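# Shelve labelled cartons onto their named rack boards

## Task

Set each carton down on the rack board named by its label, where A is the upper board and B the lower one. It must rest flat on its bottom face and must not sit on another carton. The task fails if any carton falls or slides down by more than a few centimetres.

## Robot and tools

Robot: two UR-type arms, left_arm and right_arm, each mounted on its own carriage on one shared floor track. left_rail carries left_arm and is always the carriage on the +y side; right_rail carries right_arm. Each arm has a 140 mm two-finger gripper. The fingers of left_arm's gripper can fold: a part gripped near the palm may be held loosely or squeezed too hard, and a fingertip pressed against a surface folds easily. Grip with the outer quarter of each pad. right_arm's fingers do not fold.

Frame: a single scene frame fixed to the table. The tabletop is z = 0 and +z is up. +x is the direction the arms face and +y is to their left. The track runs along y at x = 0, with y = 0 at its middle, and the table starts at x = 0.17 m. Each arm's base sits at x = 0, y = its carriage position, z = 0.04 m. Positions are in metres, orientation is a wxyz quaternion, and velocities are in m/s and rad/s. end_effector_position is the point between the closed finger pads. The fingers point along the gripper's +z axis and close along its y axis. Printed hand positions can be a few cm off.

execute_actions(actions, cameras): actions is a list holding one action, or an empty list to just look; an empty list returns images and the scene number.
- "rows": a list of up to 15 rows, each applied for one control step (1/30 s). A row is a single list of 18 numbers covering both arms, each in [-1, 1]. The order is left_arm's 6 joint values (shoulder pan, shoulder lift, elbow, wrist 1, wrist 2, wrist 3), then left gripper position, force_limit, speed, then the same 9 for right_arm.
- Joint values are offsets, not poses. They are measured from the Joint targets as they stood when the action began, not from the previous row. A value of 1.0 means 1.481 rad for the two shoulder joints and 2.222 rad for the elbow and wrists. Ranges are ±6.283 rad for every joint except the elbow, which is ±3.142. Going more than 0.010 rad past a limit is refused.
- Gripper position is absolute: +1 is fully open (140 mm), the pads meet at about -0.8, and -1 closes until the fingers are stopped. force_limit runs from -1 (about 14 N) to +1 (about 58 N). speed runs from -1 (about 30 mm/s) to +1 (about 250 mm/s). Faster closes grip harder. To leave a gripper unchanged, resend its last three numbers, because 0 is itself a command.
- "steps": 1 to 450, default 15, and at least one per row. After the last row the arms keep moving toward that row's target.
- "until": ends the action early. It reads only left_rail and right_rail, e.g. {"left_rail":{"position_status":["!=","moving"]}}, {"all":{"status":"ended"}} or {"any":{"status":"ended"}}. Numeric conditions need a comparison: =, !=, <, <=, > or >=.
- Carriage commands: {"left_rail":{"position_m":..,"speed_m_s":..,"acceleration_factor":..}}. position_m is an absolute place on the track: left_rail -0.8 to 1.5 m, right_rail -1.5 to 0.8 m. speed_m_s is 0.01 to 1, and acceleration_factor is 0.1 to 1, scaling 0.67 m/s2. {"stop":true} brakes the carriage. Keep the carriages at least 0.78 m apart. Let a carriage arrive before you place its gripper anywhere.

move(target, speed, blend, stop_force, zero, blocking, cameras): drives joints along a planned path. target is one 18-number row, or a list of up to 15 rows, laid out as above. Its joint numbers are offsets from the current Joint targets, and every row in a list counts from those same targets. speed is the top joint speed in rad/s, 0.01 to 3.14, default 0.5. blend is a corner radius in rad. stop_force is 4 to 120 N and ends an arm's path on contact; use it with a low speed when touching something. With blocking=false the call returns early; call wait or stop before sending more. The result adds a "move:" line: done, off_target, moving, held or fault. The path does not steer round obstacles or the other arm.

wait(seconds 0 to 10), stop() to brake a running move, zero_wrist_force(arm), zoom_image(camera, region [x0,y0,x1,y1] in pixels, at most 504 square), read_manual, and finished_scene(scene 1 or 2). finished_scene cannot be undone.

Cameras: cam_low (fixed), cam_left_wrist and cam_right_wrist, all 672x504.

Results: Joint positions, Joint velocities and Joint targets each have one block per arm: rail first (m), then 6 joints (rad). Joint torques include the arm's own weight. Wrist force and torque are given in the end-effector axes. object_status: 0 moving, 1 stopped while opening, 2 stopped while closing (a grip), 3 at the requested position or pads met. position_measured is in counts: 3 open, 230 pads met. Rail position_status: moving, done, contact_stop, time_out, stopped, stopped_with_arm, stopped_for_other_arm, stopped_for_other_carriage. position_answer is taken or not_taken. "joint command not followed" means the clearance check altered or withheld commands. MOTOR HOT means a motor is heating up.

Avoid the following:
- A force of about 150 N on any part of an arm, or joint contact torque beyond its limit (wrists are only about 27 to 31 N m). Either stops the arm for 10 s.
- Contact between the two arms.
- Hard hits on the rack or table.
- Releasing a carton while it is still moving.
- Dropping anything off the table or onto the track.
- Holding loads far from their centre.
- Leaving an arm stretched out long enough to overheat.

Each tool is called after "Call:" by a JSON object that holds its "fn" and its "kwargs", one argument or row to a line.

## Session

Call:
{"fn": "execute_actions", "kwargs": {
  "actions": []
}}

Scene clock: 0.00 s.
left_arm: end_effector_position=(+0.3563, +0.7786, +0.5790) position_measured=3 object_status=3 end_effector_quat_wxyz=(+0.000, +0.000, +1.000, +0.000) | right_arm: end_effector_position=(+0.3563, -0.6214, +0.5790) position_measured=3 object_status=3 end_effector_quat_wxyz=(+0.000, +0.000, +1.000, +0.000)
Joint positions: left_arm=[0.7 -0.281 -2.157 1.821 -1.235 -1.571 -0.28] | right_arm=[-0.7 -0.28 -2.157 1.821 -1.235 -1.571 -0.28]
Joint velocities: within noise
Joint torques (N m): no reading
Wrist force (N): no reading
Wrist torque (N m): no reading
Wrist force, peak (N): no reading
Joint targets: left_arm=[0.700 -0.281 -2.157 1.821 -1.235 -1.571 -0.280] | right_arm=[-0.700 -0.280 -2.157 1.821 -1.235 -1.571 -0.280]
Tool commands: left_gripper/position=+1.0 left_gripper/force_limit=+1.0 left_gripper/speed=+1.0 right_gripper/position=+1.0 right_gripper/force_limit=+1.0 right_gripper/speed=+1.0
left_rail: position_m=0.700 position_status=done
right_rail: position_m=-0.700 position_status=done

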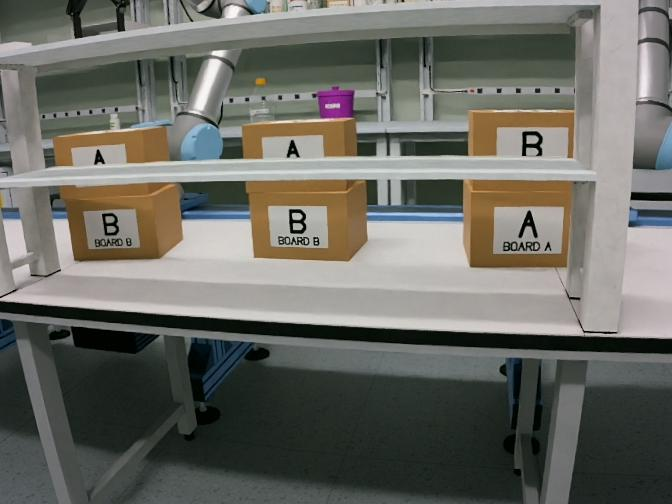

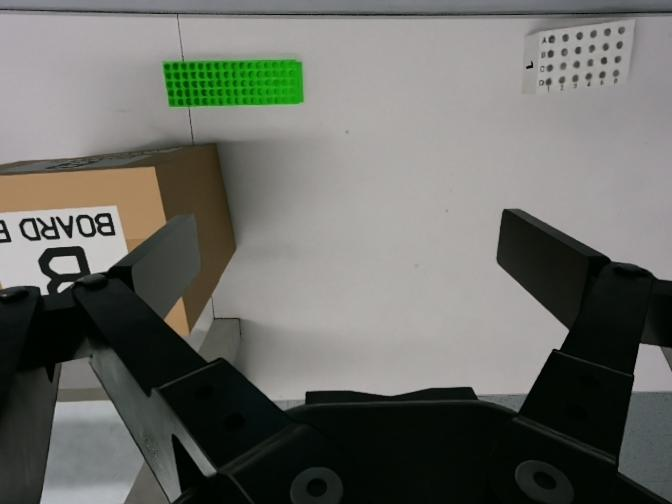

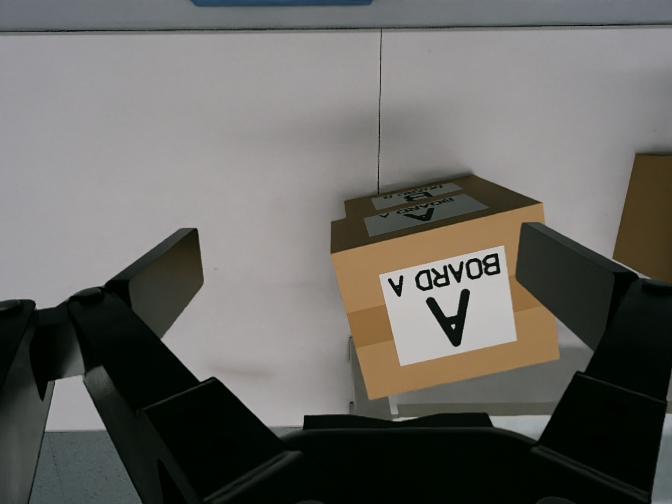

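Call:
{"fn": "move", "kwargs": {
  "target": [0,0,0,0.36,0,0,-1,0,1,0,0,0,0.36,0,0,-1,0,1],
  "speed": 1.3
}}

Call:
{"fn": "execute_actions", "kwargs": {
  "actions": [
    {"left_rail":{"position_m":1.0},"right_rail":{"position_m":-1.0},"steps":120,"until":{"all":{"status":"ended"}}}
  ]
}}

Call:
{"fn": "move", "kwargs": {
  "target": [0.8,0.3,-0.8,-0.4,0.08,0.3,-1,0,1,0.189,-0.067,0.294,0.097,0.6,-0.3,-1,0,1],
  "speed": 1.3
}}

Call:
{"fn": "move", "kwargs": {
  "target": [0.8,0.3,-0.7,-0.4,0.08,0.3,-1,0,1,0,0,0,0,0.618,-0.281,-1,0,1],
  "speed": 1.3
}}

Call:
{"fn": "move", "kwargs": {
  "target": [0.71,0.258,-0.433,-0.32,0.036,0.233,-1,0,1,0,0,0,0,0,0,-1,0,1],
  "speed": 1.3,
  "cameras": ["cam_low"]
}}

Scene clock: 39.07 s.
left_arm: end_effector_position=(+0.0867, +0.8562, +0.5962) position_measured=236 object_status=3 end_effector_quat_wxyz=(-0.374, +0.000, +0.921, +0.108) | right_arm: end_effector_position=(+0.0867, -0.5438, +0.5962) position_measured=235 object_status=3 end_effector_quat_wxyz=(-0.374, +0.000, +0.921, +0.108)
Joint positions: left_arm=[0.7 -0.28 -2.157 1.821 -0.435 -1.571 -0.28] | right_arm=[-0.7 -0.28 -2.157 1.821 -0.435 -1.571 -0.28]
Joint torques (N m): left_arm=[1.2 6.47 -47.18 1.57 -0.01 -0.15] | right_arm=[-0.81 5.82 -39.84 1.91 0.18 0.51]
Wrist force (N): left_arm=[-0.2 -0.4 0.2] | right_arm=[-0.3 0.0 -1.3]
Wrist torque (N m): left_arm=[-0.17 -0.08 0.11] | right_arm=[0.04 -0.18 0.19]
Wrist force, peak (N): left_arm=[1.0 0.2 1.5] | right_arm=[-1.3 -0.4 -0.7]
Joint targets: left_arm=[0.700 -0.281 -2.157 1.821 -0.435 -1.571 -0.280] | right_arm=[-0.700 -0.280 -2.157 1.821 -0.435 -1.571 -0.280]
left_rail: position_m=0.700 position_status=done
right_rail: position_m=-0.700 position_status=done
move: done

Scene clock: 40.70 s.
left_arm: end_effector_position=(+0.0867, +1.1563, +0.5963) position_measured=236 object_status=3 end_effector_quat_wxyz=(-0.374, +0.000, +0.921, +0.108) | right_arm: end_effector_position=(+0.0867, -0.8437, +0.5963) position_measured=235 object_status=3 end_effector_quat_wxyz=(-0.374, +0.000, +0.921, +0.108)
Joint positions: left_arm=[1 -0.28 -2.157 1.821 -0.435 -1.571 -0.28] | right_arm=[-1 -0.28 -2.157 1.821 -0.435 -1.571 -0.28]
Joint torques (N m): left_arm=[-1.43 6.97 -47.26 1.57 0.08 -0.03] | right_arm=[-1.8 6.99 -39.64 1.53 0.04 0.11]
Wrist force (N): left_arm=[-0.5 -0.1 0.2] | right_arm=[-0.4 0.2 -1.2]
Wrist torque (N m): left_arm=[-0.13 0.00 0.12] | right_arm=[0.07 -0.13 0.19]
Wrist force, peak (N): left_arm=[-0.4 -2.0 -0.3] | right_arm=[-0.6 2.0 -0.7]
Joint targets: left_arm=[1.000 -0.281 -2.157 1.821 -0.435 -1.571 -0.280] | right_arm=[-1.000 -0.280 -2.157 1.821 -0.435 -1.571 -0.280]
Tool commands: left_gripper/position=-1.0 left_gripper/force_limit=+0.0 left_gripper/speed=+1.0 right_gripper/position=-1.0 right_gripper/force_limit=+0.0 right_gripper/speed=+1.0
left_rail: position_m=1.000 position_status=done
right_rail: position_m=-1.000 position_status=done

Scene clock: 42.90 s.
left_arm: end_effector_position=(-0.0564, +1.3075, +1.4649) position_measured=236 object_status=3 end_effector_quat_wxyz=(+0.479, -0.249, +0.715, +0.445) | right_arm: end_effector_position=(+0.0905, -0.4949, +0.4515) position_measured=235 object_status=3 end_effector_quat_wxyz=(-0.295, +0.135, +0.694, +0.643)
Joint positions: left_arm=[1 0.904 -1.712 0.044 -1.324 -1.393 0.386] | right_arm=[-1 -0.001 -2.256 2.474 -0.22 -0.238 -0.947]
Joint torques (N m): left_arm=[13.91 36.2 -9.56 -7.75 2.76 2.37] | right_arm=[11.81 3.42 -30.93 4.43 4.03 -2.29]
Wrist force (N): left_arm=[0.4 0.8 0.1] | right_arm=[0.0 1.3 -0.8]
Wrist torque (N m): left_arm=[0.24 0.20 -0.54] | right_arm=[0.45 -0.28 0.35]
Wrist force, peak (N): left_arm=[-0.4 2.8 -5.4] | right_arm=[0.8 -2.8 -2.4]
Joint targets: left_arm=[1.000 0.905 -1.712 0.043 -1.324 -1.393 0.386] | right_arm=[-1.000 -0.001 -2.256 2.474 -0.220 -0.238 -0.947]
left_rail: position_m=1.000 position_status=done
right_rail: position_m=-1.000 position_status=done
move: done

Scene clock: 44.93 s.
left_arm: end_effector_position=(+0.0211, +0.3726, +1.2815) position_measured=236 object_status=3 end_effector_quat_wxyz=(+0.024, -0.084, -0.206, +0.975) | right_arm: end_effector_position=(+0.4794, -0.6825, +0.4520) position_measured=235 object_status=3 end_effector_quat_wxyz=(+0.381, +0.380, +0.596, +0.596)
Joint positions: left_arm=[1 2.089 -1.268 -1.512 -2.213 -1.215 1.053] | right_arm=[-1 -0.001 -2.256 2.474 -0.22 1.135 -1.571]
Joint torques (N m): left_arm=[13.69 43.96 41.8 1.32 1.41 2.77] | right_arm=[2.28 5.67 -50.32 -5.16 3.79 -2.52]
Wrist force (N): left_arm=[-0.9 1.5 0.0] | right_arm=[0.7 0.4 0.5]
Wrist torque (N m): left_arm=[-0.01 0.39 -0.04] | right_arm=[0.32 -0.30 0.22]
Wrist force, peak (N): left_arm=[-4.8 5.8 -5.7] | right_arm=[2.1 -1.7 -0.7]
Joint targets: left_arm=[1.000 2.090 -1.268 -1.512 -2.213 -1.215 1.053] | right_arm=[-1.000 -0.001 -2.256 2.474 -0.220 1.136 -1.571]
left_rail: position_m=1.000 position_status=done
right_rail: position_m=-1.000 position_status=done
move: done

Scene clock: 46.57 s.
left_arm: end_effector_position=(+0.4790, +0.6819, +0.4516) position_measured=236 object_status=3 end_effector_quat_wxyz=(+0.380, -0.380, +0.596, -0.596) | right_arm: end_effector_position=(+0.4794, -0.6825, +0.4520) position_measured=235 object_status=3 end_effector_quat_wxyz=(+0.381, +0.380, +0.596, +0.596)
Joint positions: left_arm=[1 3.141 -0.886 -2.474 -2.924 -1.135 1.57] | right_arm=[-1 -0.001 -2.256 2.474 -0.22 1.136 -1.571]
Joint torques (N m): left_arm=[15.56 7.42 41.23 0.09 2.39 2.21] | right_arm=[-6.44 16.33 -50.41 -4.89 3.55 -2.26]
Wrist force (N): left_arm=[-0.6 1.5 0.1] | right_arm=[0.4 0.5 0.6]
Wrist torque (N m): left_arm=[-0.05 0.18 0.16] | right_arm=[0.36 -0.25 0.22]
Wrist force, peak (N): left_arm=[-4.0 7.7 -2.0] | right_arm=[0.9 0.8 0.7]
Joint targets: left_arm=[1.000 3.141 -0.886 -2.474 -2.924 -1.135 1.570] | right_arm=[-1.000 -0.001 -2.256 2.474 -0.220 1.136 -1.571]
left_rail: position_m=1.000 position_status=done
right_rail: position_m=-1.000 position_status=done
move: done
Images, in order (width x height): cam_low 672x504.

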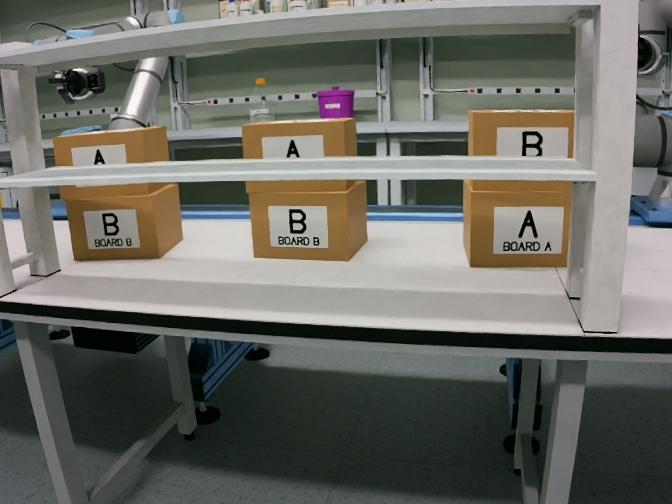

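Call:
{"fn": "move", "kwargs": {
  "target": [0,0.0177,0.0357,-0.0484,0,0,-1,0,1,0,-0.0177,-0.0357,0.0484,0,0,-1,0,1],
  "speed": 0.3
}}

Call:
{"fn": "execute_actions", "kwargs": {
  "actions": [
    {"left_rail":{"position_m":0.53,"speed_m_s":0.5},"right_rail":{"position_m":-0.53,"speed_m_s":0.5},"steps":150,"until":{"all":{"status":"ended"}}}
  ],
  "cameras": ["all"]
}}

Scene clock: 56.57 s.
left_arm: end_effector_position=(+0.4764, +0.6820, +0.4998) position_measured=236 object_status=3 end_effector_quat_wxyz=(+0.379, -0.381, +0.597, -0.596) | right_arm: end_effector_position=(+0.4768, -0.6825, +0.5005) position_measured=235 object_status=3 end_effector_quat_wxyz=(+0.380, +0.380, +0.596, +0.596)
Joint positions: left_arm=[1 3.141 -0.86 -2.395 -3.031 -1.135 1.57] | right_arm=[-1 -0.001 -2.282 2.395 -0.112 1.136 -1.571]
Joint torques (N m): left_arm=[10.99 12.14 62.37 -0.04 2.01 2.84] | right_arm=[-12.78 -0.01 -51.74 1.06 3.39 -2.14]
Wrist force (N): left_arm=[-1.2 1.6 0.3] | right_arm=[0.6 0.7 0.6]
Wrist torque (N m): left_arm=[-0.02 0.28 0.17] | right_arm=[0.35 -0.30 0.22]
Wrist force, peak (N): left_arm=[-0.8 3.2 0.1] | right_arm=[0.8 2.2 0.6]
Joint targets: left_arm=[1.000 3.141 -0.860 -2.395 -3.031 -1.135 1.570] | right_arm=[-1.000 -0.001 -2.282 2.395 -0.112 1.136 -1.571]
left_rail: position_m=1.000 position_status=done
right_rail: position_m=-1.000 position_status=done
move: done

Scene clock: 58.53 s.
left_arm: end_effector_position=(+0.4764, +0.2121, +0.4999) position_measured=236 object_status=3 end_effector_quat_wxyz=(+0.379, -0.381, +0.597, -0.596) | right_arm: end_effector_position=(+0.4768, -0.2125, +0.5005) position_measured=235 object_status=3 end_effector_quat_wxyz=(+0.380, +0.380, +0.596, +0.596)
Joint positions: left_arm=[0.53 3.141 -0.86 -2.395 -3.031 -1.135 1.57] | right_arm=[-0.53 -0.001 -2.282 2.395 -0.112 1.136 -1.571]
Joint torques (N m): left_arm=[10.81 8.6 60.91 1.08 1.98 2.38] | right_arm=[-11.96 2.09 -49.08 -0.38 -0.67 -2.23]
Wrist force (N): left_arm=[-0.8 1.7 0.1] | right_arm=[0.7 0.9 0.5]
Wrist torque (N m): left_arm=[-0.01 0.19 0.18] | right_arm=[0.40 -0.33 0.22]
Wrist force, peak (N): left_arm=[-2.3 1.6 -0.3] | right_arm=[2.0 1.2 0.9]
Joint targets: left_arm=[0.530 3.141 -0.860 -2.395 -3.031 -1.135 1.570] | right_arm=[-0.530 -0.001 -2.282 2.395 -0.112 1.136 -1.571]
Tool commands: left_gripper/position=-1.0 left_gripper/force_limit=+0.0 left_gripper/speed=+1.0 right_gripper/position=-1.0 right_gripper/force_limit=+0.0 right_gripper/speed=+1.0
left_rail: position_m=0.530 speed_m_s=0.50 position_status=done
right_rail: position_m=-0.530 speed_m_s=0.50 position_status=done
camera_calibration:
cam_left_wrist: T_world_to_cam=[[-0.01827, 0.00922251, -0.999791, 0.515596], [0.0907416, 0.995846, 0.00752792, -0.262047], [0.995707, -0.0905851, -0.019031, -0.262859], [0, 0, 0, 1]] pos_world=[0.294929, 0.232392, 0.512459]
cam_right_wrist: T_world_to_cam=[[-0.00192163, -0.0250993, 0.999683, -0.497782], [0.119315, -0.992549, -0.0246908, -0.253717], [0.992855, 0.119229, 0.00490203, -0.274455], [0, 0, 0, 1]] pos_world=[0.301809, -0.231597, 0.492705]

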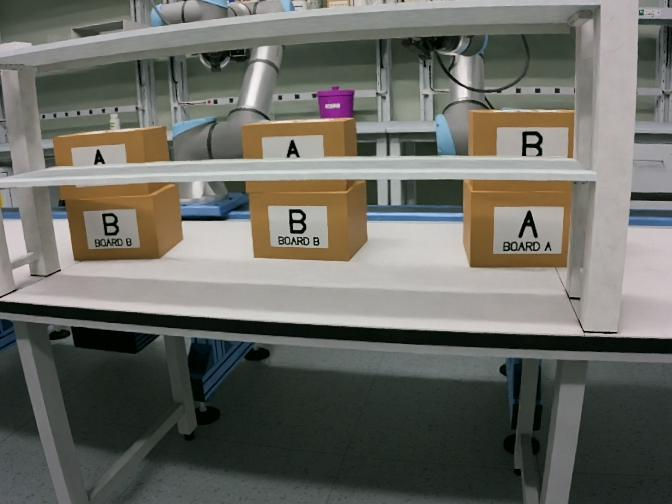

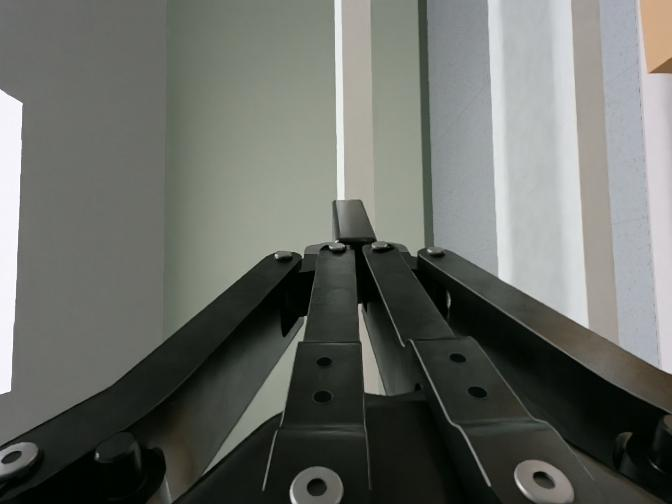

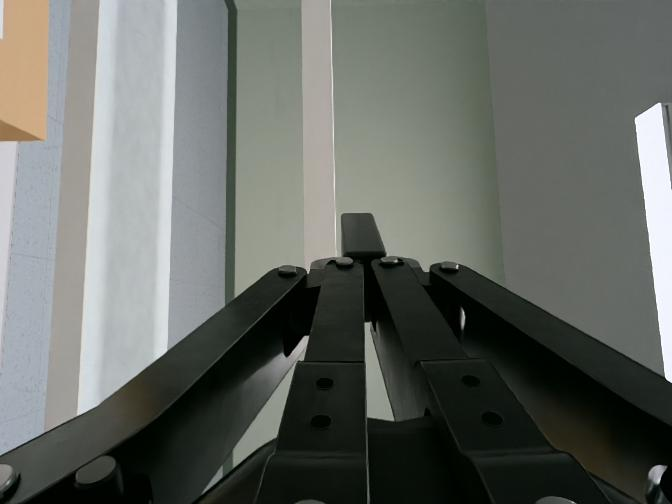

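Call:
{"fn": "move", "kwargs": {
  "target": [0,-0.1417,-0.1391,0.2335,0,0,-1,0,1,0,0.1417,0.1391,-0.2335,0,0,-1,0,1],
  "speed": 0.5,
  "cameras": ["all"]
}}

Scene clock: 65.57 s.
left_arm: end_effector_position=(+0.4752, +0.2120, +0.2999) position_measured=236 object_status=3 end_effector_quat_wxyz=(+0.379, -0.381, +0.597, -0.596) | right_arm: end_effector_position=(+0.4757, -0.2125, +0.3005) position_measured=235 object_status=3 end_effector_quat_wxyz=(+0.380, +0.380, +0.596, +0.596)
Joint positions: left_arm=[0.53 3.141 -1.069 -2.704 -2.513 -1.135 1.57] | right_arm=[-0.53 -0.001 -2.072 2.704 -0.631 1.136 -1.571]
Joint torques (N m): left_arm=[8.04 -23.66 32.76 6.49 0.9 1.9] | right_arm=[-12.27 16.27 -27.76 -6.67 -2.24 -2.23]
Wrist force (N): left_arm=[-1.1 1.6 0.1] | right_arm=[0.5 0.6 1.2]
Wrist torque (N m): left_arm=[0.00 0.27 0.18] | right_arm=[0.41 -0.29 0.23]
Wrist force, peak (N): left_arm=[-0.7 3.3 -0.1] | right_arm=[0.9 2.9 0.2]
Joint targets: left_arm=[0.530 3.141 -1.070 -2.704 -2.512 -1.135 1.570] | right_arm=[-0.530 -0.001 -2.072 2.704 -0.631 1.136 -1.571]
left_rail: position_m=0.530 speed_m_s=0.50 position_status=done
right_rail: position_m=-0.530 speed_m_s=0.50 position_status=done
move: done
camera_calibration:
cam_left_wrist: T_world_to_cam=[[-0.0183696, 0.00923078, -0.999789, 0.315544], [0.0907423, 0.995846, 0.00752712, -0.260332], [0.995705, -0.0905849, -0.019131, -0.26545], [0, 0, 0, 1]] pos_world=[0.293729, 0.232292, 0.312359]
cam_right_wrist: T_world_to_cam=[[-0.00182244, -0.0250869, 0.999684, -0.297874], [0.119312, -0.99255, -0.0246903, -0.258511], [0.992855, 0.11923, 0.00480203, -0.272254], [0, 0, 0, 1]] pos_world=[0.300609, -0.231597, 0.292705]

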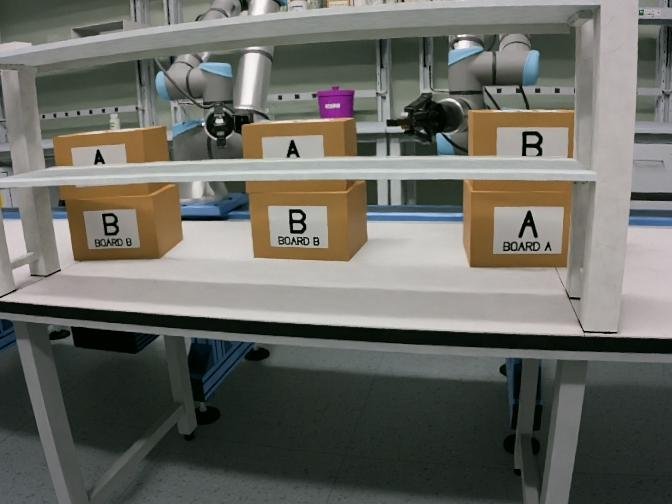

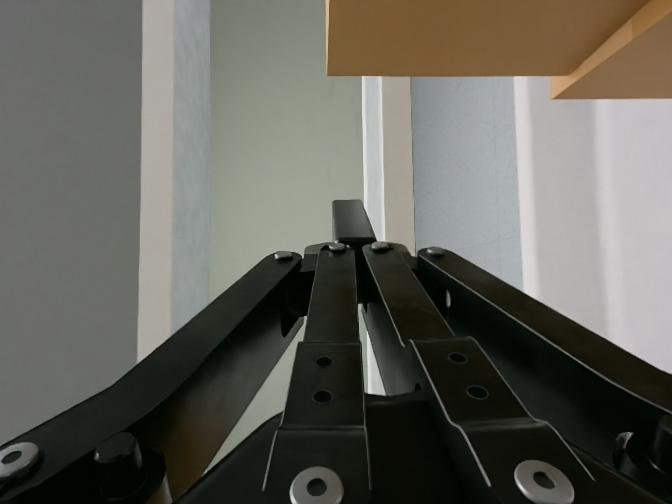

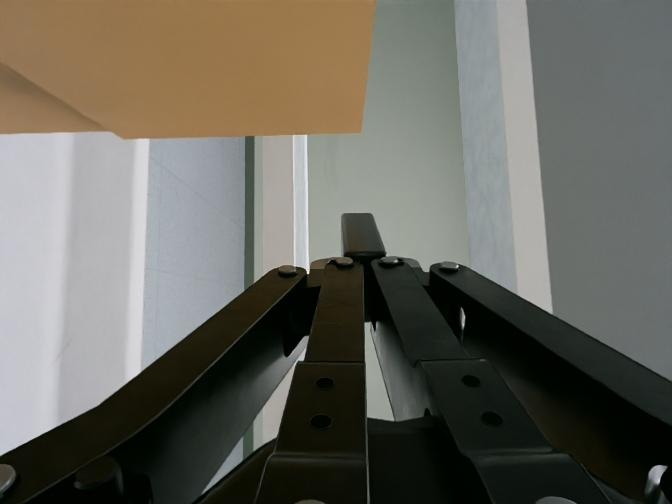

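Call:
{"fn": "execute_actions", "kwargs": {
  "actions": [
    {"left_rail":{"position_m":0.475,"speed_m_s":0.1},"right_rail":{"position_m":-0.505,"speed_m_s":0.1},"steps":150,"until":{"all":{"status":"ended"}}}
  ],
  "cameras": ["cam_left_wrist","cam_right_wrist"]
}}

Scene clock: 82.07 s.
left_arm: end_effector_position=(+0.4752, +0.1571, +0.2998) position_measured=236 object_status=3 end_effector_quat_wxyz=(+0.379, -0.381, +0.597, -0.596) | right_arm: end_effector_position=(+0.4756, -0.1875, +0.3004) position_measured=235 object_status=3 end_effector_quat_wxyz=(+0.380, +0.380, +0.596, +0.596)
Joint positions: left_arm=[0.475 3.141 -1.07 -2.704 -2.512 -1.135 1.57] | right_arm=[-0.505 -0.001 -2.072 2.704 -0.631 1.136 -1.571]
Joint torques (N m): left_arm=[4.74 -23.96 32.23 5.94 -0.17 1.7] | right_arm=[-11.01 17.71 -28.04 -6.94 -2.09 -2.18]
Wrist force (N): left_arm=[-0.7 1.7 0.4] | right_arm=[0.9 0.5 1.1]
Wrist torque (N m): left_arm=[0.01 0.19 0.18] | right_arm=[0.40 -0.37 0.24]
Wrist force, peak (N): left_arm=[-2.2 1.5 -0.4] | right_arm=[1.9 0.7 1.7]
Joint targets: left_arm=[0.475 3.141 -1.070 -2.704 -2.512 -1.135 1.570] | right_arm=[-0.505 -0.001 -2.072 2.704 -0.631 1.136 -1.571]
Tool commands: left_gripper/position=-1.0 left_gripper/force_limit=+0.0 left_gripper/speed=+1.0 right_gripper/position=-1.0 right_gripper/force_limit=+0.0 right_gripper/speed=+1.0
left_rail: position_m=0.475 speed_m_s=0.10 position_status=done
right_rail: position_m=-0.505 speed_m_s=0.10 position_status=done
camera_calibration:
cam_left_wrist: T_world_to_cam=[[-0.0183696, 0.00923078, -0.999789, 0.316051], [0.0907423, 0.995846, 0.00752712, -0.20566], [0.995705, -0.0905849, -0.019131, -0.270423], [0, 0, 0, 1]] pos_world=[0.293729, 0.177392, 0.312359]
cam_right_wrist: T_world_to_cam=[[-0.00182244, -0.0250869, 0.999684, -0.297147], [0.119312, -0.99255, -0.0246903, -0.2337], [0.992855, 0.11923, 0.00480203, -0.275234], [0, 0, 0, 1]] pos_world=[0.300609, -0.206597, 0.292605]
Images, in order (width x height): cam_left_wrist 672x504, cam_right_wrist 672x504.

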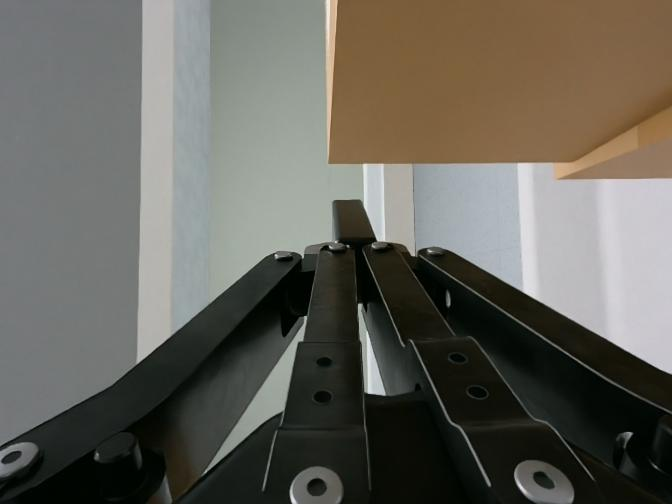

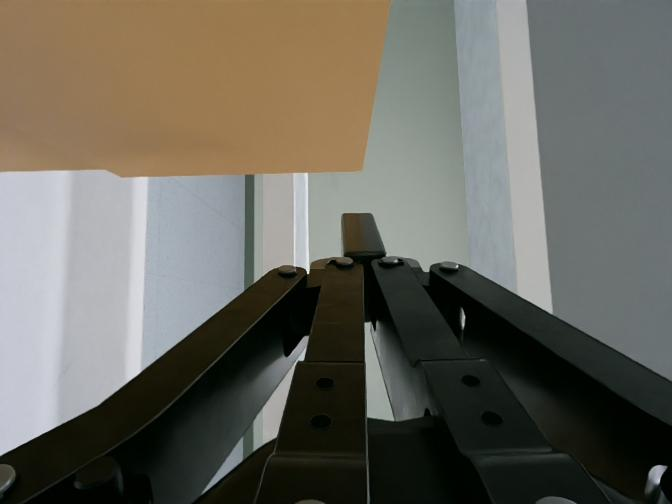

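Call:
{"fn": "move", "kwargs": {
  "target": [0,0.0711,-0.0155,-0.0321,0,0,-1,0,1,0,-0.0711,0.0155,0.0321,0,0,-1,0,1],
  "speed": 0.3
}}

Call:
{"fn": "execute_actions", "kwargs": {
  "actions": [
    {"left_rail":{"position_m":0.4435,"speed_m_s":0.02},"right_rail":{"position_m":-0.4725,"speed_m_s":0.02},"steps":150,"until":{"all":{"status":"ended"}}}
  ],
  "cameras": ["cam_left_wrist","cam_right_wrist"]
}}

Scene clock: 97.03 s.
left_arm: end_effector_position=(+0.4431, +0.1570, +0.2992) position_measured=236 object_status=3 end_effector_quat_wxyz=(+0.379, -0.381, +0.597, -0.596) | right_arm: end_effector_position=(+0.4435, -0.1875, +0.2999) position_measured=235 object_status=3 end_effector_quat_wxyz=(+0.380, +0.381, +0.596, +0.596)
Joint positions: left_arm=[0.475 3.141 -0.964 -2.738 -2.584 -1.135 1.57] | right_arm=[-0.505 -0.001 -2.178 2.738 -0.56 1.136 -1.571]
Joint torques (N m): left_arm=[1.23 11.36 33.76 0.08 -1.25 1.67] | right_arm=[-12.26 -1.85 -29.22 1.06 -2.31 -2.03]
Wrist force (N): left_arm=[-1.0 1.7 0.1] | right_arm=[0.5 0.6 0.9]
Wrist torque (N m): left_arm=[0.01 0.25 0.18] | right_arm=[0.40 -0.26 0.23]
Wrist force, peak (N): left_arm=[-1.4 1.3 1.5] | right_arm=[0.0 1.3 2.2]
Joint targets: left_arm=[0.475 3.141 -0.964 -2.738 -2.584 -1.135 1.570] | right_arm=[-0.505 -0.001 -2.178 2.738 -0.560 1.136 -1.571]
left_rail: position_m=0.475 speed_m_s=0.10 position_status=done
right_rail: position_m=-0.505 speed_m_s=0.10 position_status=done
move: done

Scene clock: 98.97 s.
left_arm: end_effector_position=(+0.4430, +0.1256, +0.2992) position_measured=236 object_status=3 end_effector_quat_wxyz=(+0.379, -0.381, +0.597, -0.596) | right_arm: end_effector_position=(+0.4435, -0.1550, +0.2999) position_measured=235 object_status=3 end_effector_quat_wxyz=(+0.380, +0.381, +0.596, +0.596)
Joint positions: left_arm=[0.444 3.141 -0.964 -2.738 -2.584 -1.135 1.57] | right_arm=[-0.473 -0.001 -2.178 2.738 -0.56 1.136 -1.571]
Joint torques (N m): left_arm=[0.67 10.78 34.43 -0.04 -1.26 1.74] | right_arm=[-12.13 0.4 -29.57 0.86 -2.21 -1.96]
Wrist force (N): left_arm=[-0.8 1.5 0.2] | right_arm=[0.6 0.2 0.9]
Wrist torque (N m): left_arm=[-0.04 0.21 0.18] | right_arm=[0.31 -0.28 0.23]
Wrist force, peak (N): left_arm=[-1.6 1.8 -0.2] | right_arm=[1.2 0.2 1.4]
Joint targets: left_arm=[0.444 3.141 -0.964 -2.738 -2.584 -1.135 1.570] | right_arm=[-0.472 -0.001 -2.178 2.738 -0.560 1.136 -1.571]
Tool commands: left_gripper/position=-1.0 left_gripper/force_limit=+0.0 left_gripper/speed=+1.0 right_gripper/position=-1.0 right_gripper/force_limit=+0.0 right_gripper/speed=+1.0
left_rail: position_m=0.444 speed_m_s=0.02 position_status=done
right_rail: position_m=-0.473 position_m_goal=-0.472 speed_m_s=0.02 position_status=done
camera_calibration:
cam_left_wrist: T_world_to_cam=[[-0.0187763, 0.00916428, -0.999782, 0.315363], [0.0907427, 0.995847, 0.00742402, -0.171334], [0.995697, -0.0905835, -0.0195299, -0.241098], [0, 0, 0, 1]] pos_world=[0.26153, 0.145892, 0.311858]
cam_right_wrist: T_world_to_cam=[[-0.00141325, -0.0251363, 0.999683, -0.296007], [0.119302, -0.992549, -0.0247882, -0.197581], [0.992857, 0.119229, 0.00440152, -0.247021], [0, 0, 0, 1]] pos_world=[0.26841, -0.174097, 0.292102]
Images, in order (width x height): cam_left_wrist 672x504, cam_right_wrist 672x504.

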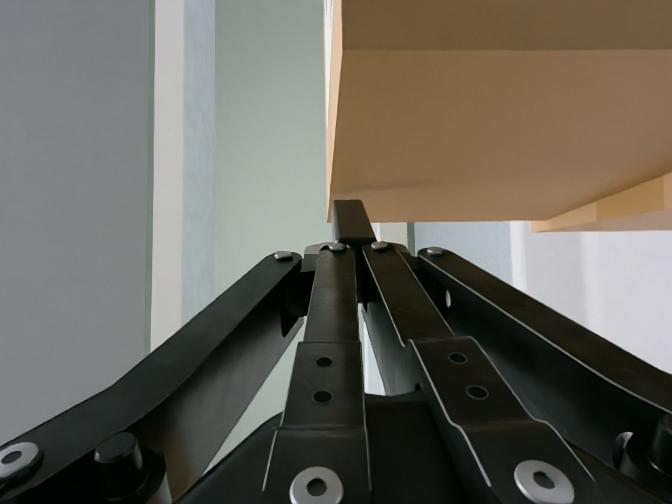

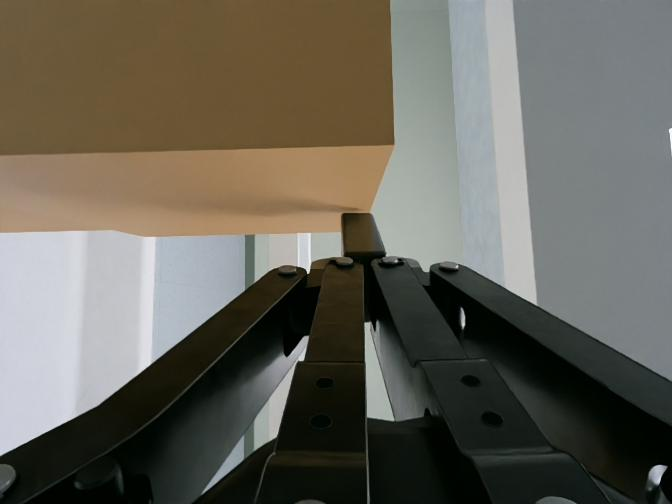

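Call:
{"fn": "move", "kwargs": {
  "target": [0,-0.033,0.0073,0.015,0,0,-1,0,1,0,0.033,-0.0073,-0.015,0,0,-1,0,1],
  "speed": 0.3
}}

Call:
{"fn": "execute_actions", "kwargs": {
  "actions": [
    {"left_rail":{"position_m":0.4415,"speed_m_s":0.01},"right_rail":{"position_m":-0.4725,"speed_m_s":0.01},"steps":150,"until":{"all":{"status":"ended"}}}
  ]
}}

Scene clock: 112.23 s.
left_arm: end_effector_position=(+0.4579, +0.1255, +0.3003) position_measured=236 object_status=3 end_effector_quat_wxyz=(+0.379, -0.381, +0.597, -0.596) | right_arm: end_effector_position=(+0.4583, -0.1550, +0.3009) position_measured=235 object_status=3 end_effector_quat_wxyz=(+0.380, +0.380, +0.596, +0.596)
Joint positions: left_arm=[0.443 3.141 -1.013 -2.722 -2.551 -1.135 1.57] | right_arm=[-0.472 -0.001 -2.129 2.722 -0.593 1.136 -1.571]
Joint torques (N m): left_arm=[-0.73 -26.43 54.92 6.16 -1.83 1.31] | right_arm=[-10.63 20.72 -45.16 -7.33 -2.2 -1.95]
Wrist force (N): left_arm=[-1.1 1.5 0.3] | right_arm=[0.5 0.4 0.6]
Wrist torque (N m): left_arm=[-0.05 0.29 0.19] | right_arm=[0.36 -0.27 0.20]
Wrist force, peak (N): left_arm=[-0.7 2.3 -0.4] | right_arm=[0.7 0.6 1.4]
Joint targets: left_arm=[0.444 3.141 -1.013 -2.722 -2.550 -1.135 1.570] | right_arm=[-0.472 -0.001 -2.129 2.722 -0.593 1.136 -1.571]
left_rail: position_m=0.443 position_m_goal=0.444 speed_m_s=0.02 position_status=done
right_rail: position_m=-0.472 speed_m_s=0.02 position_status=done
move: done

Scene clock: 112.70 s.
left_arm: end_effector_position=(+0.4579, +0.1235, +0.3003) position_measured=236 object_status=3 end_effector_quat_wxyz=(+0.379, -0.381, +0.597, -0.596) | right_arm: end_effector_position=(+0.4584, -0.1550, +0.3009) position_measured=235 object_status=3 end_effector_quat_wxyz=(+0.380, +0.380, +0.596, +0.596)
Joint positions: left_arm=[0.441 3.141 -1.013 -2.722 -2.55 -1.135 1.57] | right_arm=[-0.472 -0.001 -2.129 2.722 -0.593 1.136 -1.571]
Joint torques (N m): left_arm=[-1.68 -25.08 54.98 6.61 -1.42 0.96] | right_arm=[-10.61 20.4 -44.55 -7.24 -2.24 -1.77]
Wrist force (N): left_arm=[-0.7 1.6 0.1] | right_arm=[0.8 0.6 0.6]
Wrist torque (N m): left_arm=[-0.01 0.20 0.18] | right_arm=[0.39 -0.35 0.20]
Wrist force, peak (N): left_arm=[-1.1 1.9 0.1] | right_arm=[0.7 0.7 1.1]
Joint targets: left_arm=[0.441 3.141 -1.013 -2.722 -2.550 -1.135 1.570] | right_arm=[-0.472 -0.001 -2.129 2.722 -0.593 1.136 -1.571]
Tool commands: left_gripper/position=-1.0 left_gripper/force_limit=+0.0 left_gripper/speed=+1.0 right_gripper/position=-1.0 right_gripper/force_limit=+0.0 right_gripper/speed=+1.0
left_rail: position_m=0.441 speed_m_s=0.01 position_status=done
right_rail: position_m=-0.472 speed_m_s=0.01 position_status=done

No force yet. Close further.

Call:
{"fn": "execute_actions", "kwargs": {
  "actions": [
    {"left_rail":{"position_m":0.437,"speed_m_s":0.01},"right_rail":{"position_m":-0.469,"speed_m_s":0.01},"steps":150,"until":{"all":{"status":"ended"}}}
  ]
}}

Call:
{"fn": "execute_actions", "kwargs": {
  "actions": [
    {"left_rail":{"position_m":0.435,"speed_m_s":0.01},"right_rail":{"position_m":-0.467,"speed_m_s":0.01},"steps":150,"until":{"all":{"status":"ended"}}}
  ],
  "cameras": ["cam_left_wrist","cam_right_wrist"]
}}

Scene clock: 120.67 s.
left_arm: end_effector_position=(+0.4579, +0.1191, +0.3003) position_measured=236 object_status=3 end_effector_quat_wxyz=(+0.379, -0.381, +0.597, -0.596) | right_arm: end_effector_position=(+0.4584, -0.1515, +0.3009) position_measured=235 object_status=3 end_effector_quat_wxyz=(+0.380, +0.380, +0.596, +0.596)
Joint positions: left_arm=[0.437 3.141 -1.013 -2.722 -2.55 -1.135 1.57] | right_arm=[-0.469 -0.001 -2.129 2.722 -0.593 1.136 -1.571]
Joint torques (N m): left_arm=[-4.09 -25.52 51.56 5.96 3.36 1.19] | right_arm=[-11.75 21.21 -44.65 -7.12 -1.97 -1.91]
Wrist force (N): left_arm=[-7.1 2.3 -2.3] | right_arm=[-0.8 0.9 -0.8]
Wrist torque (N m): left_arm=[-0.01 0.09 0.19] | right_arm=[0.43 -0.26 0.20]
Wrist force, peak (N): left_arm=[-8.8 2.2 -2.7] | right_arm=[-1.1 0.3 -1.4]
Joint targets: left_arm=[0.437 3.141 -1.013 -2.722 -2.550 -1.135 1.570] | right_arm=[-0.469 -0.001 -2.129 2.722 -0.593 1.136 -1.571]
Tool commands: left_gripper/position=-1.0 left_gripper/force_limit=+0.0 left_gripper/speed=+1.0 right_gripper/position=-1.0 right_gripper/force_limit=+0.0 right_gripper/speed=+1.0
left_rail: position_m=0.437 speed_m_s=0.01 position_status=done
right_rail: position_m=-0.469 speed_m_s=0.01 position_status=done

Scene clock: 121.13 s.
left_arm: end_effector_position=(+0.4579, +0.1171, +0.3003) position_measured=236 object_status=3 end_effector_quat_wxyz=(+0.379, -0.381, +0.597, -0.596) | right_arm: end_effector_position=(+0.4584, -0.1495, +0.3009) position_measured=235 object_status=3 end_effector_quat_wxyz=(+0.380, +0.380, +0.596, +0.596)
Joint positions: left_arm=[0.435 3.141 -1.013 -2.722 -2.55 -1.135 1.57] | right_arm=[-0.467 -0.001 -2.129 2.722 -0.593 1.136 -1.571]
Joint torques (N m): left_arm=[-5.52 -24.18 51.63 4.94 7.55 1.01] | right_arm=[-1.26 19.72 -44.91 -7.28 -2.01 -1.72]
Wrist force (N): left_arm=[-26.1 0.9 -12.1] | right_arm=[-19.6 -0.1 -10.1]
Wrist torque (N m): left_arm=[-0.03 -0.54 0.18] | right_arm=[0.42 -0.75 0.17]
Wrist force, peak (N): left_arm=[-26.1 0.9 -12.1] | right_arm=[-19.6 -0.1 -10.1]
Joint targets: left_arm=[0.435 3.141 -1.013 -2.722 -2.550 -1.135 1.570] | right_arm=[-0.467 -0.001 -2.129 2.722 -0.593 1.136 -1.571]
Tool commands: left_gripper/position=-1.0 left_gripper/force_limit=+0.0 left_gripper/speed=+1.0 right_gripper/position=-1.0 right_gripper/force_limit=+0.0 right_gripper/speed=+1.0
left_rail: position_m=0.435 speed_m_s=0.01 position_status=done
right_rail: position_m=-0.467 speed_m_s=0.01 position_status=done
camera_calibration:
cam_left_wrist: T_world_to_cam=[[-0.0181716, 0.0092126, -0.999792, 0.316451], [0.0906416, 0.995855, 0.00752888, -0.164234], [0.995718, -0.0904859, -0.0189313, -0.256892], [0, 0, 0, 1]] pos_world=[0.276429, 0.137392, 0.312759]
cam_right_wrist: T_world_to_cam=[[-0.00202083, -0.0251117, 0.999683, -0.296674], [0.119317, -0.992549, -0.0246913, -0.19392], [0.992854, 0.119229, 0.00500203, -0.262748], [0, 0, 0, 1]] pos_world=[0.283409, -0.168597, 0.293105]
Images, in order (width x height): cam_left_wrist 672x504, cam_right_wrist 672x504.

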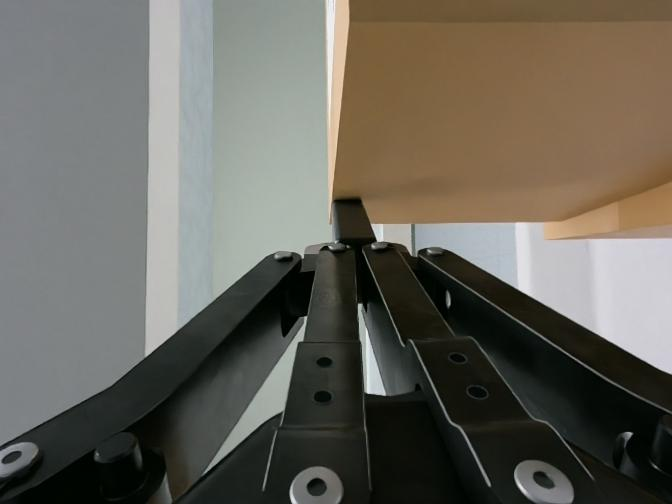

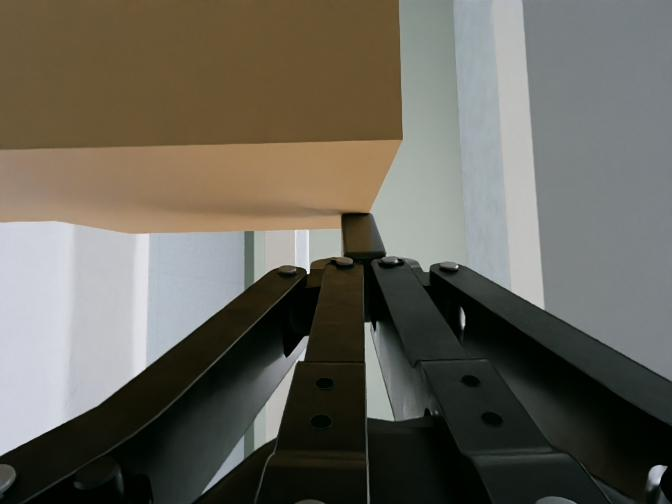

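Call:
{"fn": "execute_actions", "kwargs": {
  "actions": [
    {"left_rail":{"position_m":0.434,"speed_m_s":0.01},"right_rail":{"position_m":-0.466,"speed_m_s":0.01},"steps":150,"until":{"all":{"status":"ended"}}}
  ]
}}

Call:
{"fn": "move", "kwargs": {
  "target": [0,0.1178,0.1047,-0.1832,0,0,-1,0,1,0,-0.1178,-0.1047,0.1832,0,0,-1,0,1],
  "speed": 0.17,
  "cameras": ["all"]
}}

Scene clock: 134.37 s.
left_arm: end_effector_position=(+0.4579, +0.1161, +0.3003) position_measured=236 object_status=3 end_effector_quat_wxyz=(+0.379, -0.381, +0.597, -0.596) | right_arm: end_effector_position=(+0.4584, -0.1486, +0.3009) position_measured=235 object_status=3 end_effector_quat_wxyz=(+0.381, +0.380, +0.596, +0.596)
Joint positions: left_arm=[0.434 3.141 -1.013 -2.722 -2.55 -1.135 1.57] | right_arm=[-0.466 -0.001 -2.129 2.722 -0.593 1.136 -1.571]
Joint torques (N m): left_arm=[-8.76 -17.24 41.76 1.98 14.03 0.79] | right_arm=[21.82 16.29 -44.94 -6.78 -8.3 -2.01]
Wrist force (N): left_arm=[-40.5 0.0 -19.7] | right_arm=[-36.4 1.0 -17.1]
Wrist torque (N m): left_arm=[-0.05 -1.01 0.18] | right_arm=[0.41 -1.04 0.17]
Wrist force, peak (N): left_arm=[-40.5 0.0 -19.7] | right_arm=[-36.4 1.0 -17.1]
Joint targets: left_arm=[0.434 3.141 -1.013 -2.722 -2.550 -1.135 1.570] | right_arm=[-0.466 -0.001 -2.129 2.722 -0.593 1.136 -1.571]
Tool commands: left_gripper/position=-1.0 left_gripper/force_limit=+0.0 left_gripper/speed=+1.0 right_gripper/position=-1.0 right_gripper/force_limit=+0.0 right_gripper/speed=+1.0
left_rail: position_m=0.434 speed_m_s=0.01 position_status=done
right_rail: position_m=-0.466 speed_m_s=0.01 position_status=done

Scene clock: 137.23 s.
left_arm: end_effector_position=(+0.4605, +0.1160, +0.4498) position_measured=236 object_status=3 end_effector_quat_wxyz=(+0.379, -0.381, +0.597, -0.596) | right_arm: end_effector_position=(+0.4609, -0.1485, +0.4504) position_measured=235 object_status=3 end_effector_quat_wxyz=(+0.380, +0.380, +0.596, +0.596)
Joint positions: left_arm=[0.434 3.141 -0.839 -2.49 -2.957 -1.135 1.57] | right_arm=[-0.466 -0.001 -2.303 2.49 -0.186 1.136 -1.571]
Joint torques (N m): left_arm=[-10.86 11.42 69.91 1.22 14.21 0.41] | right_arm=[19.24 -4.03 -57.37 -1.04 -20.29 -1.59]
Wrist force (N): left_arm=[-37.9 9.3 -16.8] | right_arm=[-37.6 -7.3 -15.9]
Wrist torque (N m): left_arm=[-0.21 -1.03 0.28] | right_arm=[0.52 -1.08 0.05]
Wrist force, peak (N): left_arm=[-40.7 0.9 -19.6] | right_arm=[-37.7 -7.3 -15.8]
Joint targets: left_arm=[0.434 3.141 -0.839 -2.489 -2.957 -1.135 1.570] | right_arm=[-0.466 -0.001 -2.303 2.489 -0.186 1.136 -1.571]
left_rail: position_m=0.434 speed_m_s=0.01 position_status=done
right_rail: position_m=-0.466 speed_m_s=0.01 position_status=done
move: done
camera_calibration:
cam_left_wrist: T_world_to_cam=[[-0.0180708, 0.00920596, -0.999794, 0.465951], [0.0907401, 0.995846, 0.00752952, -0.164526], [0.995711, -0.0905854, -0.0188311, -0.256781], [0, 0, 0, 1]] pos_world=[0.279029, 0.136292, 0.462259]
cam_right_wrist: T_world_to_cam=[[-0.00212002, -0.0251242, 0.999682, -0.44597], [0.11932, -0.992549, -0.0246918, -0.189537], [0.992854, 0.119229, 0.00510203, -0.266141], [0, 0, 0, 1]] pos_world=[0.285909, -0.167597, 0.442506]

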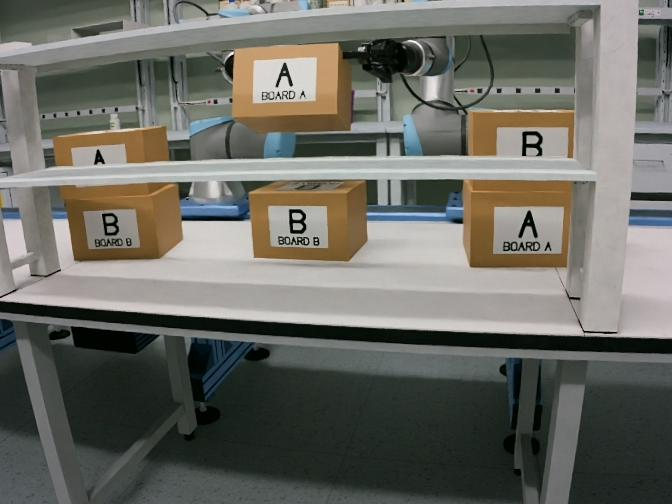

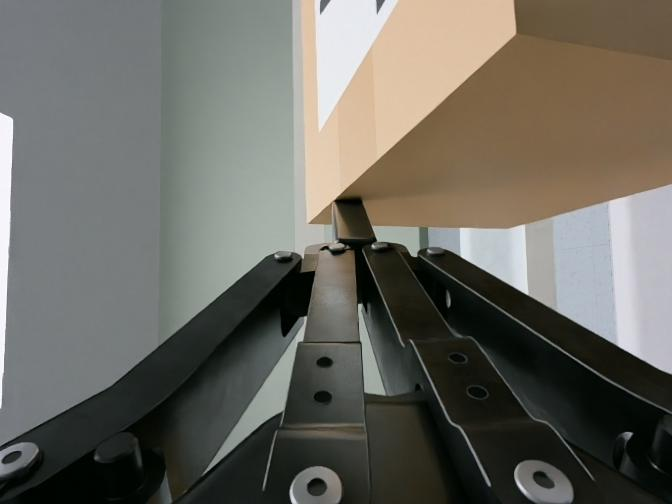

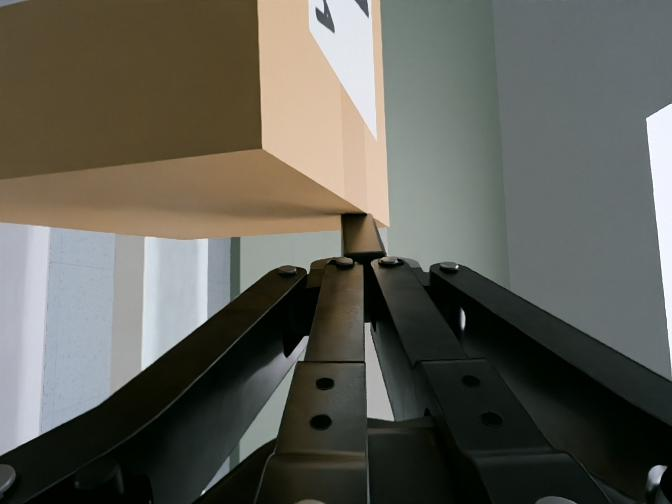

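Call:
{"fn": "move", "kwargs": {
  "target": [
    [0,-0.0049,0.1833,-0.1801,0,0,-1,0,1,0,0.0049,-0.1833,0.1801,0,0,-1,0,1],
    [0,-0.2214,0.2445,-0.0969,0,0,-1,0,1,0,0.2214,-0.2445,0.0969,0,0,-1,0,1],
    [0,-0.3919,0.3247,-0.0635,0,0,-1,0,1,0,0.3919,-0.3247,0.0635,0,0,-1,0,1]
  ],
  "speed": 0.28,
  "blend": [0.05,0.05,0],
  "cameras": ["cam_low"]
}}

Call:
{"fn": "move", "kwargs": {
  "target": [0,-0.0067,-0.0437,0.0482,0,0,-1,0,1,0,0.0067,0.0437,-0.0482,0,0,-1,0,1],
  "speed": 0.05,
  "stop_force": 20,
  "cameras": ["all"]
}}

Scene clock: 156.90 s.
left_arm: end_effector_position=(+0.7866, +0.1160, +0.6798) position_measured=236 object_status=3 end_effector_quat_wxyz=(+0.379, -0.381, +0.597, -0.596) | right_arm: end_effector_position=(+0.7870, -0.1487, +0.6805) position_measured=235 object_status=3 end_effector_quat_wxyz=(+0.380, +0.380, +0.596, +0.596)
Joint positions: left_arm=[0.434 3.141 -1.419 -1.768 -3.099 -1.135 1.57] | right_arm=[-0.466 -0.001 -1.723 1.768 -0.045 1.136 -1.571]
Joint torques (N m): left_arm=[-14.13 25.41 72.03 9.77 13.8 0.62] | right_arm=[16.7 -30.11 -58.59 -10.49 -16.12 -1.37]
Wrist force (N): left_arm=[-29.5 9.5 -13.2] | right_arm=[-28.7 -7.3 -12.7]
Wrist torque (N m): left_arm=[-0.24 -0.71 0.25] | right_arm=[0.60 -0.99 0.05]
Wrist force, peak (N): left_arm=[-38.5 8.1 -17.4] | right_arm=[-38.1 -7.7 -15.7]
Joint targets: left_arm=[0.434 3.141 -1.419 -1.768 -3.099 -1.135 1.570] | right_arm=[-0.466 -0.001 -1.723 1.768 -0.045 1.136 -1.571]
left_rail: position_m=0.434 speed_m_s=0.01 position_status=done
right_rail: position_m=-0.466 speed_m_s=0.01 position_status=done
move: done
Images, in order (width x height): cam_low 672x504.

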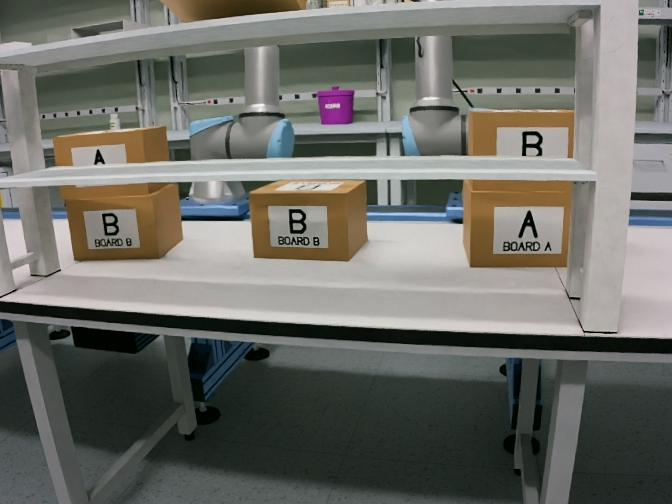

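Scene clock: 160.23 s.
left_arm: end_effector_position=(+0.7868, +0.1159, +0.6210) position_measured=236 object_status=3 end_effector_quat_wxyz=(+0.379, -0.381, +0.597, -0.596) | right_arm: end_effector_position=(+0.7875, -0.1487, +0.6294) position_measured=235 object_status=3 end_effector_quat_wxyz=(+0.380, +0.380, +0.596, +0.596)
Joint positions: left_arm=[0.434 3.141 -1.429 -1.863 -2.994 -1.135 1.57] | right_arm=[-0.466 -0.001 -1.714 1.851 -0.136 1.136 -1.571]
Joint torques (N m): left_arm=[-18.39 51.33 58.89 -1.2 11.22 0.07] | right_arm=[17.04 -56.76 -49.11 2.08 -11.48 -1.84]
Wrist force (N): left_arm=[-20.7 -6.4 -13.6] | right_arm=[-34.2 0.7 5.5]
Wrist torque (N m): left_arm=[0.07 -0.35 0.08] | right_arm=[0.34 -1.34 0.18]
Wrist force, peak (N): left_arm=[-30.2 8.5 -13.1] | right_arm=[-34.9 8.2 -6.9]
Joint targets: left_arm=[0.434 3.141 -1.429 -1.863 -2.994 -1.135 1.570] | right_arm=[-0.466 -0.001 -1.714 1.851 -0.136 1.136 -1.571]
left_rail: position_m=0.434 speed_m_s=0.01 position_status=done
right_rail: position_m=-0.466 speed_m_s=0.01 position_status=done
move: contact (left_arm, right_arm); right_arm: the wrist 1 is farthest, 0.016 rad from its target
camera_calibration:
cam_left_wrist: T_world_to_cam=[[-0.0181695, 0.00921337, -0.999792, 0.643171], [0.0908401, 0.995837, 0.00752606, -0.195382], [0.9957, -0.0906845, -0.0189308, -0.578382], [0, 0, 0, 1]] pos_world=[0.605329, 0.136192, 0.633559]
cam_right_wrist: T_world_to_cam=[[-0.00212002, -0.0251242, 0.999682, -0.624323], [0.11932, -0.992549, -0.0246918, -0.224184], [0.992854, 0.119229, 0.00510203, -0.591309], [0, 0, 0, 1]] pos_world=[0.612509, -0.167697, 0.621606]

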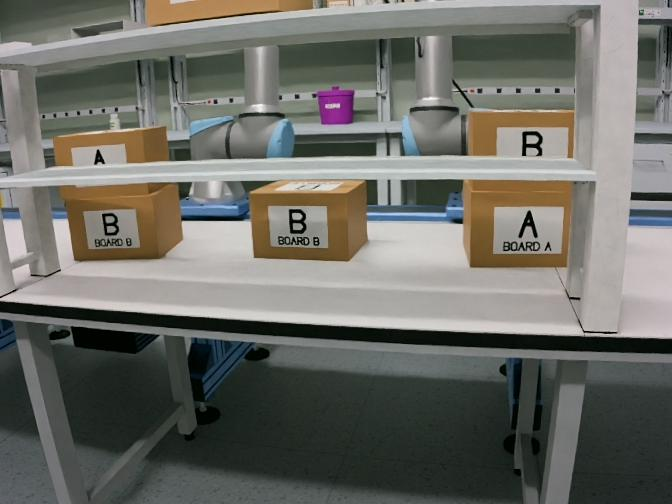

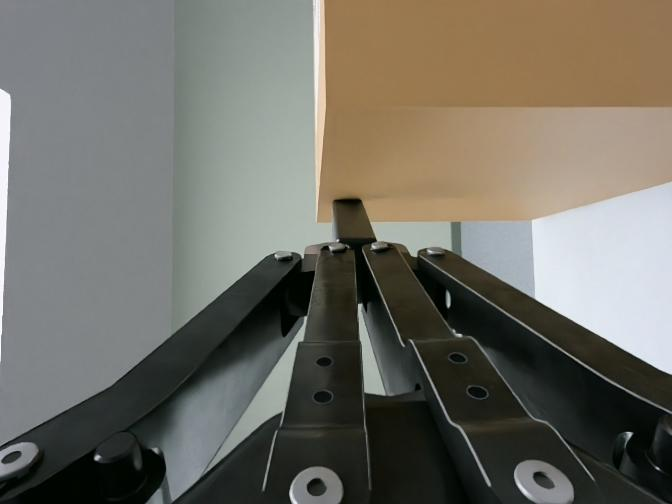

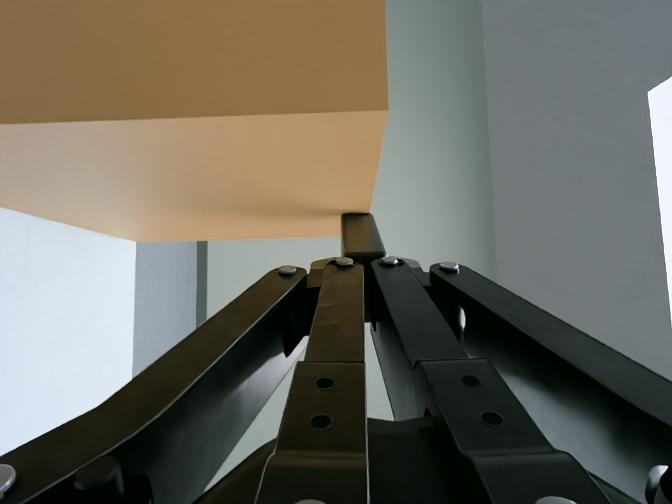

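Call:
{"fn": "move", "kwargs": {
  "target": [0,-0.0009,-0.0059,0.0065,0,0,-1,0,1,0,0.0018,0.0118,-0.013,0,0,-1,0,1],
  "speed": 0.05,
  "stop_force": 15,
  "cameras": ["cam_low"]
}}

Scene clock: 168.17 s.
left_arm: end_effector_position=(+0.7863, +0.1159, +0.6131) position_measured=236 object_status=3 end_effector_quat_wxyz=(+0.379, -0.381, +0.597, -0.596) | right_arm: end_effector_position=(+0.7870, -0.1487, +0.6187) position_measured=235 object_status=3 end_effector_quat_wxyz=(+0.381, +0.380, +0.596, +0.596)
Joint positions: left_arm=[0.434 3.141 -1.43 -1.876 -2.979 -1.135 1.57] | right_arm=[-0.466 -0.001 -1.713 1.868 -0.155 1.136 -1.571]
Joint torques (N m): left_arm=[-16.76 -1.99 26.1 0.8 11.14 -0.02] | right_arm=[17 -45.6 -47.18 0.29 -11.48 -1.63]
Wrist force (N): left_arm=[-23.2 -16.5 -20.1] | right_arm=[-31.2 6.1 -10.2]
Wrist torque (N m): left_arm=[0.37 -0.37 -0.06] | right_arm=[0.16 -1.03 0.29]
Wrist force, peak (N): left_arm=[-23.3 -17.2 -20.7] | right_arm=[-31.9 20.3 -12.2]
Joint targets: left_arm=[0.434 3.141 -1.430 -1.876 -2.979 -1.135 1.570] | right_arm=[-0.466 -0.001 -1.713 1.868 -0.155 1.136 -1.571]
left_rail: position_m=0.434 speed_m_s=0.01 position_status=done
right_rail: position_m=-0.466 speed_m_s=0.01 position_status=done
move: contact (right_arm)
Images, in order (width x height): cam_low 672x504.

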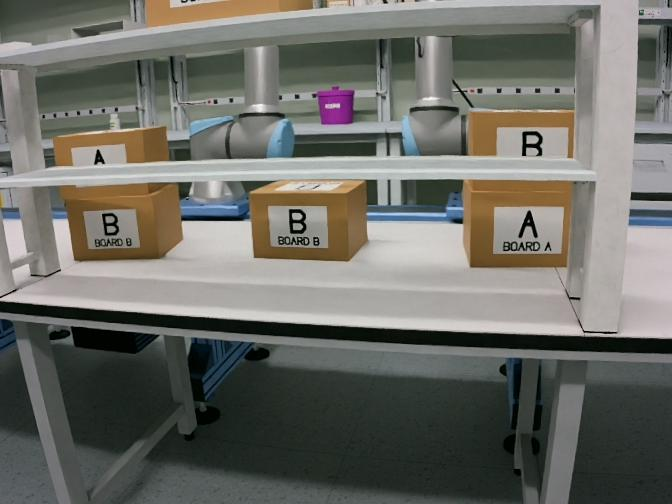

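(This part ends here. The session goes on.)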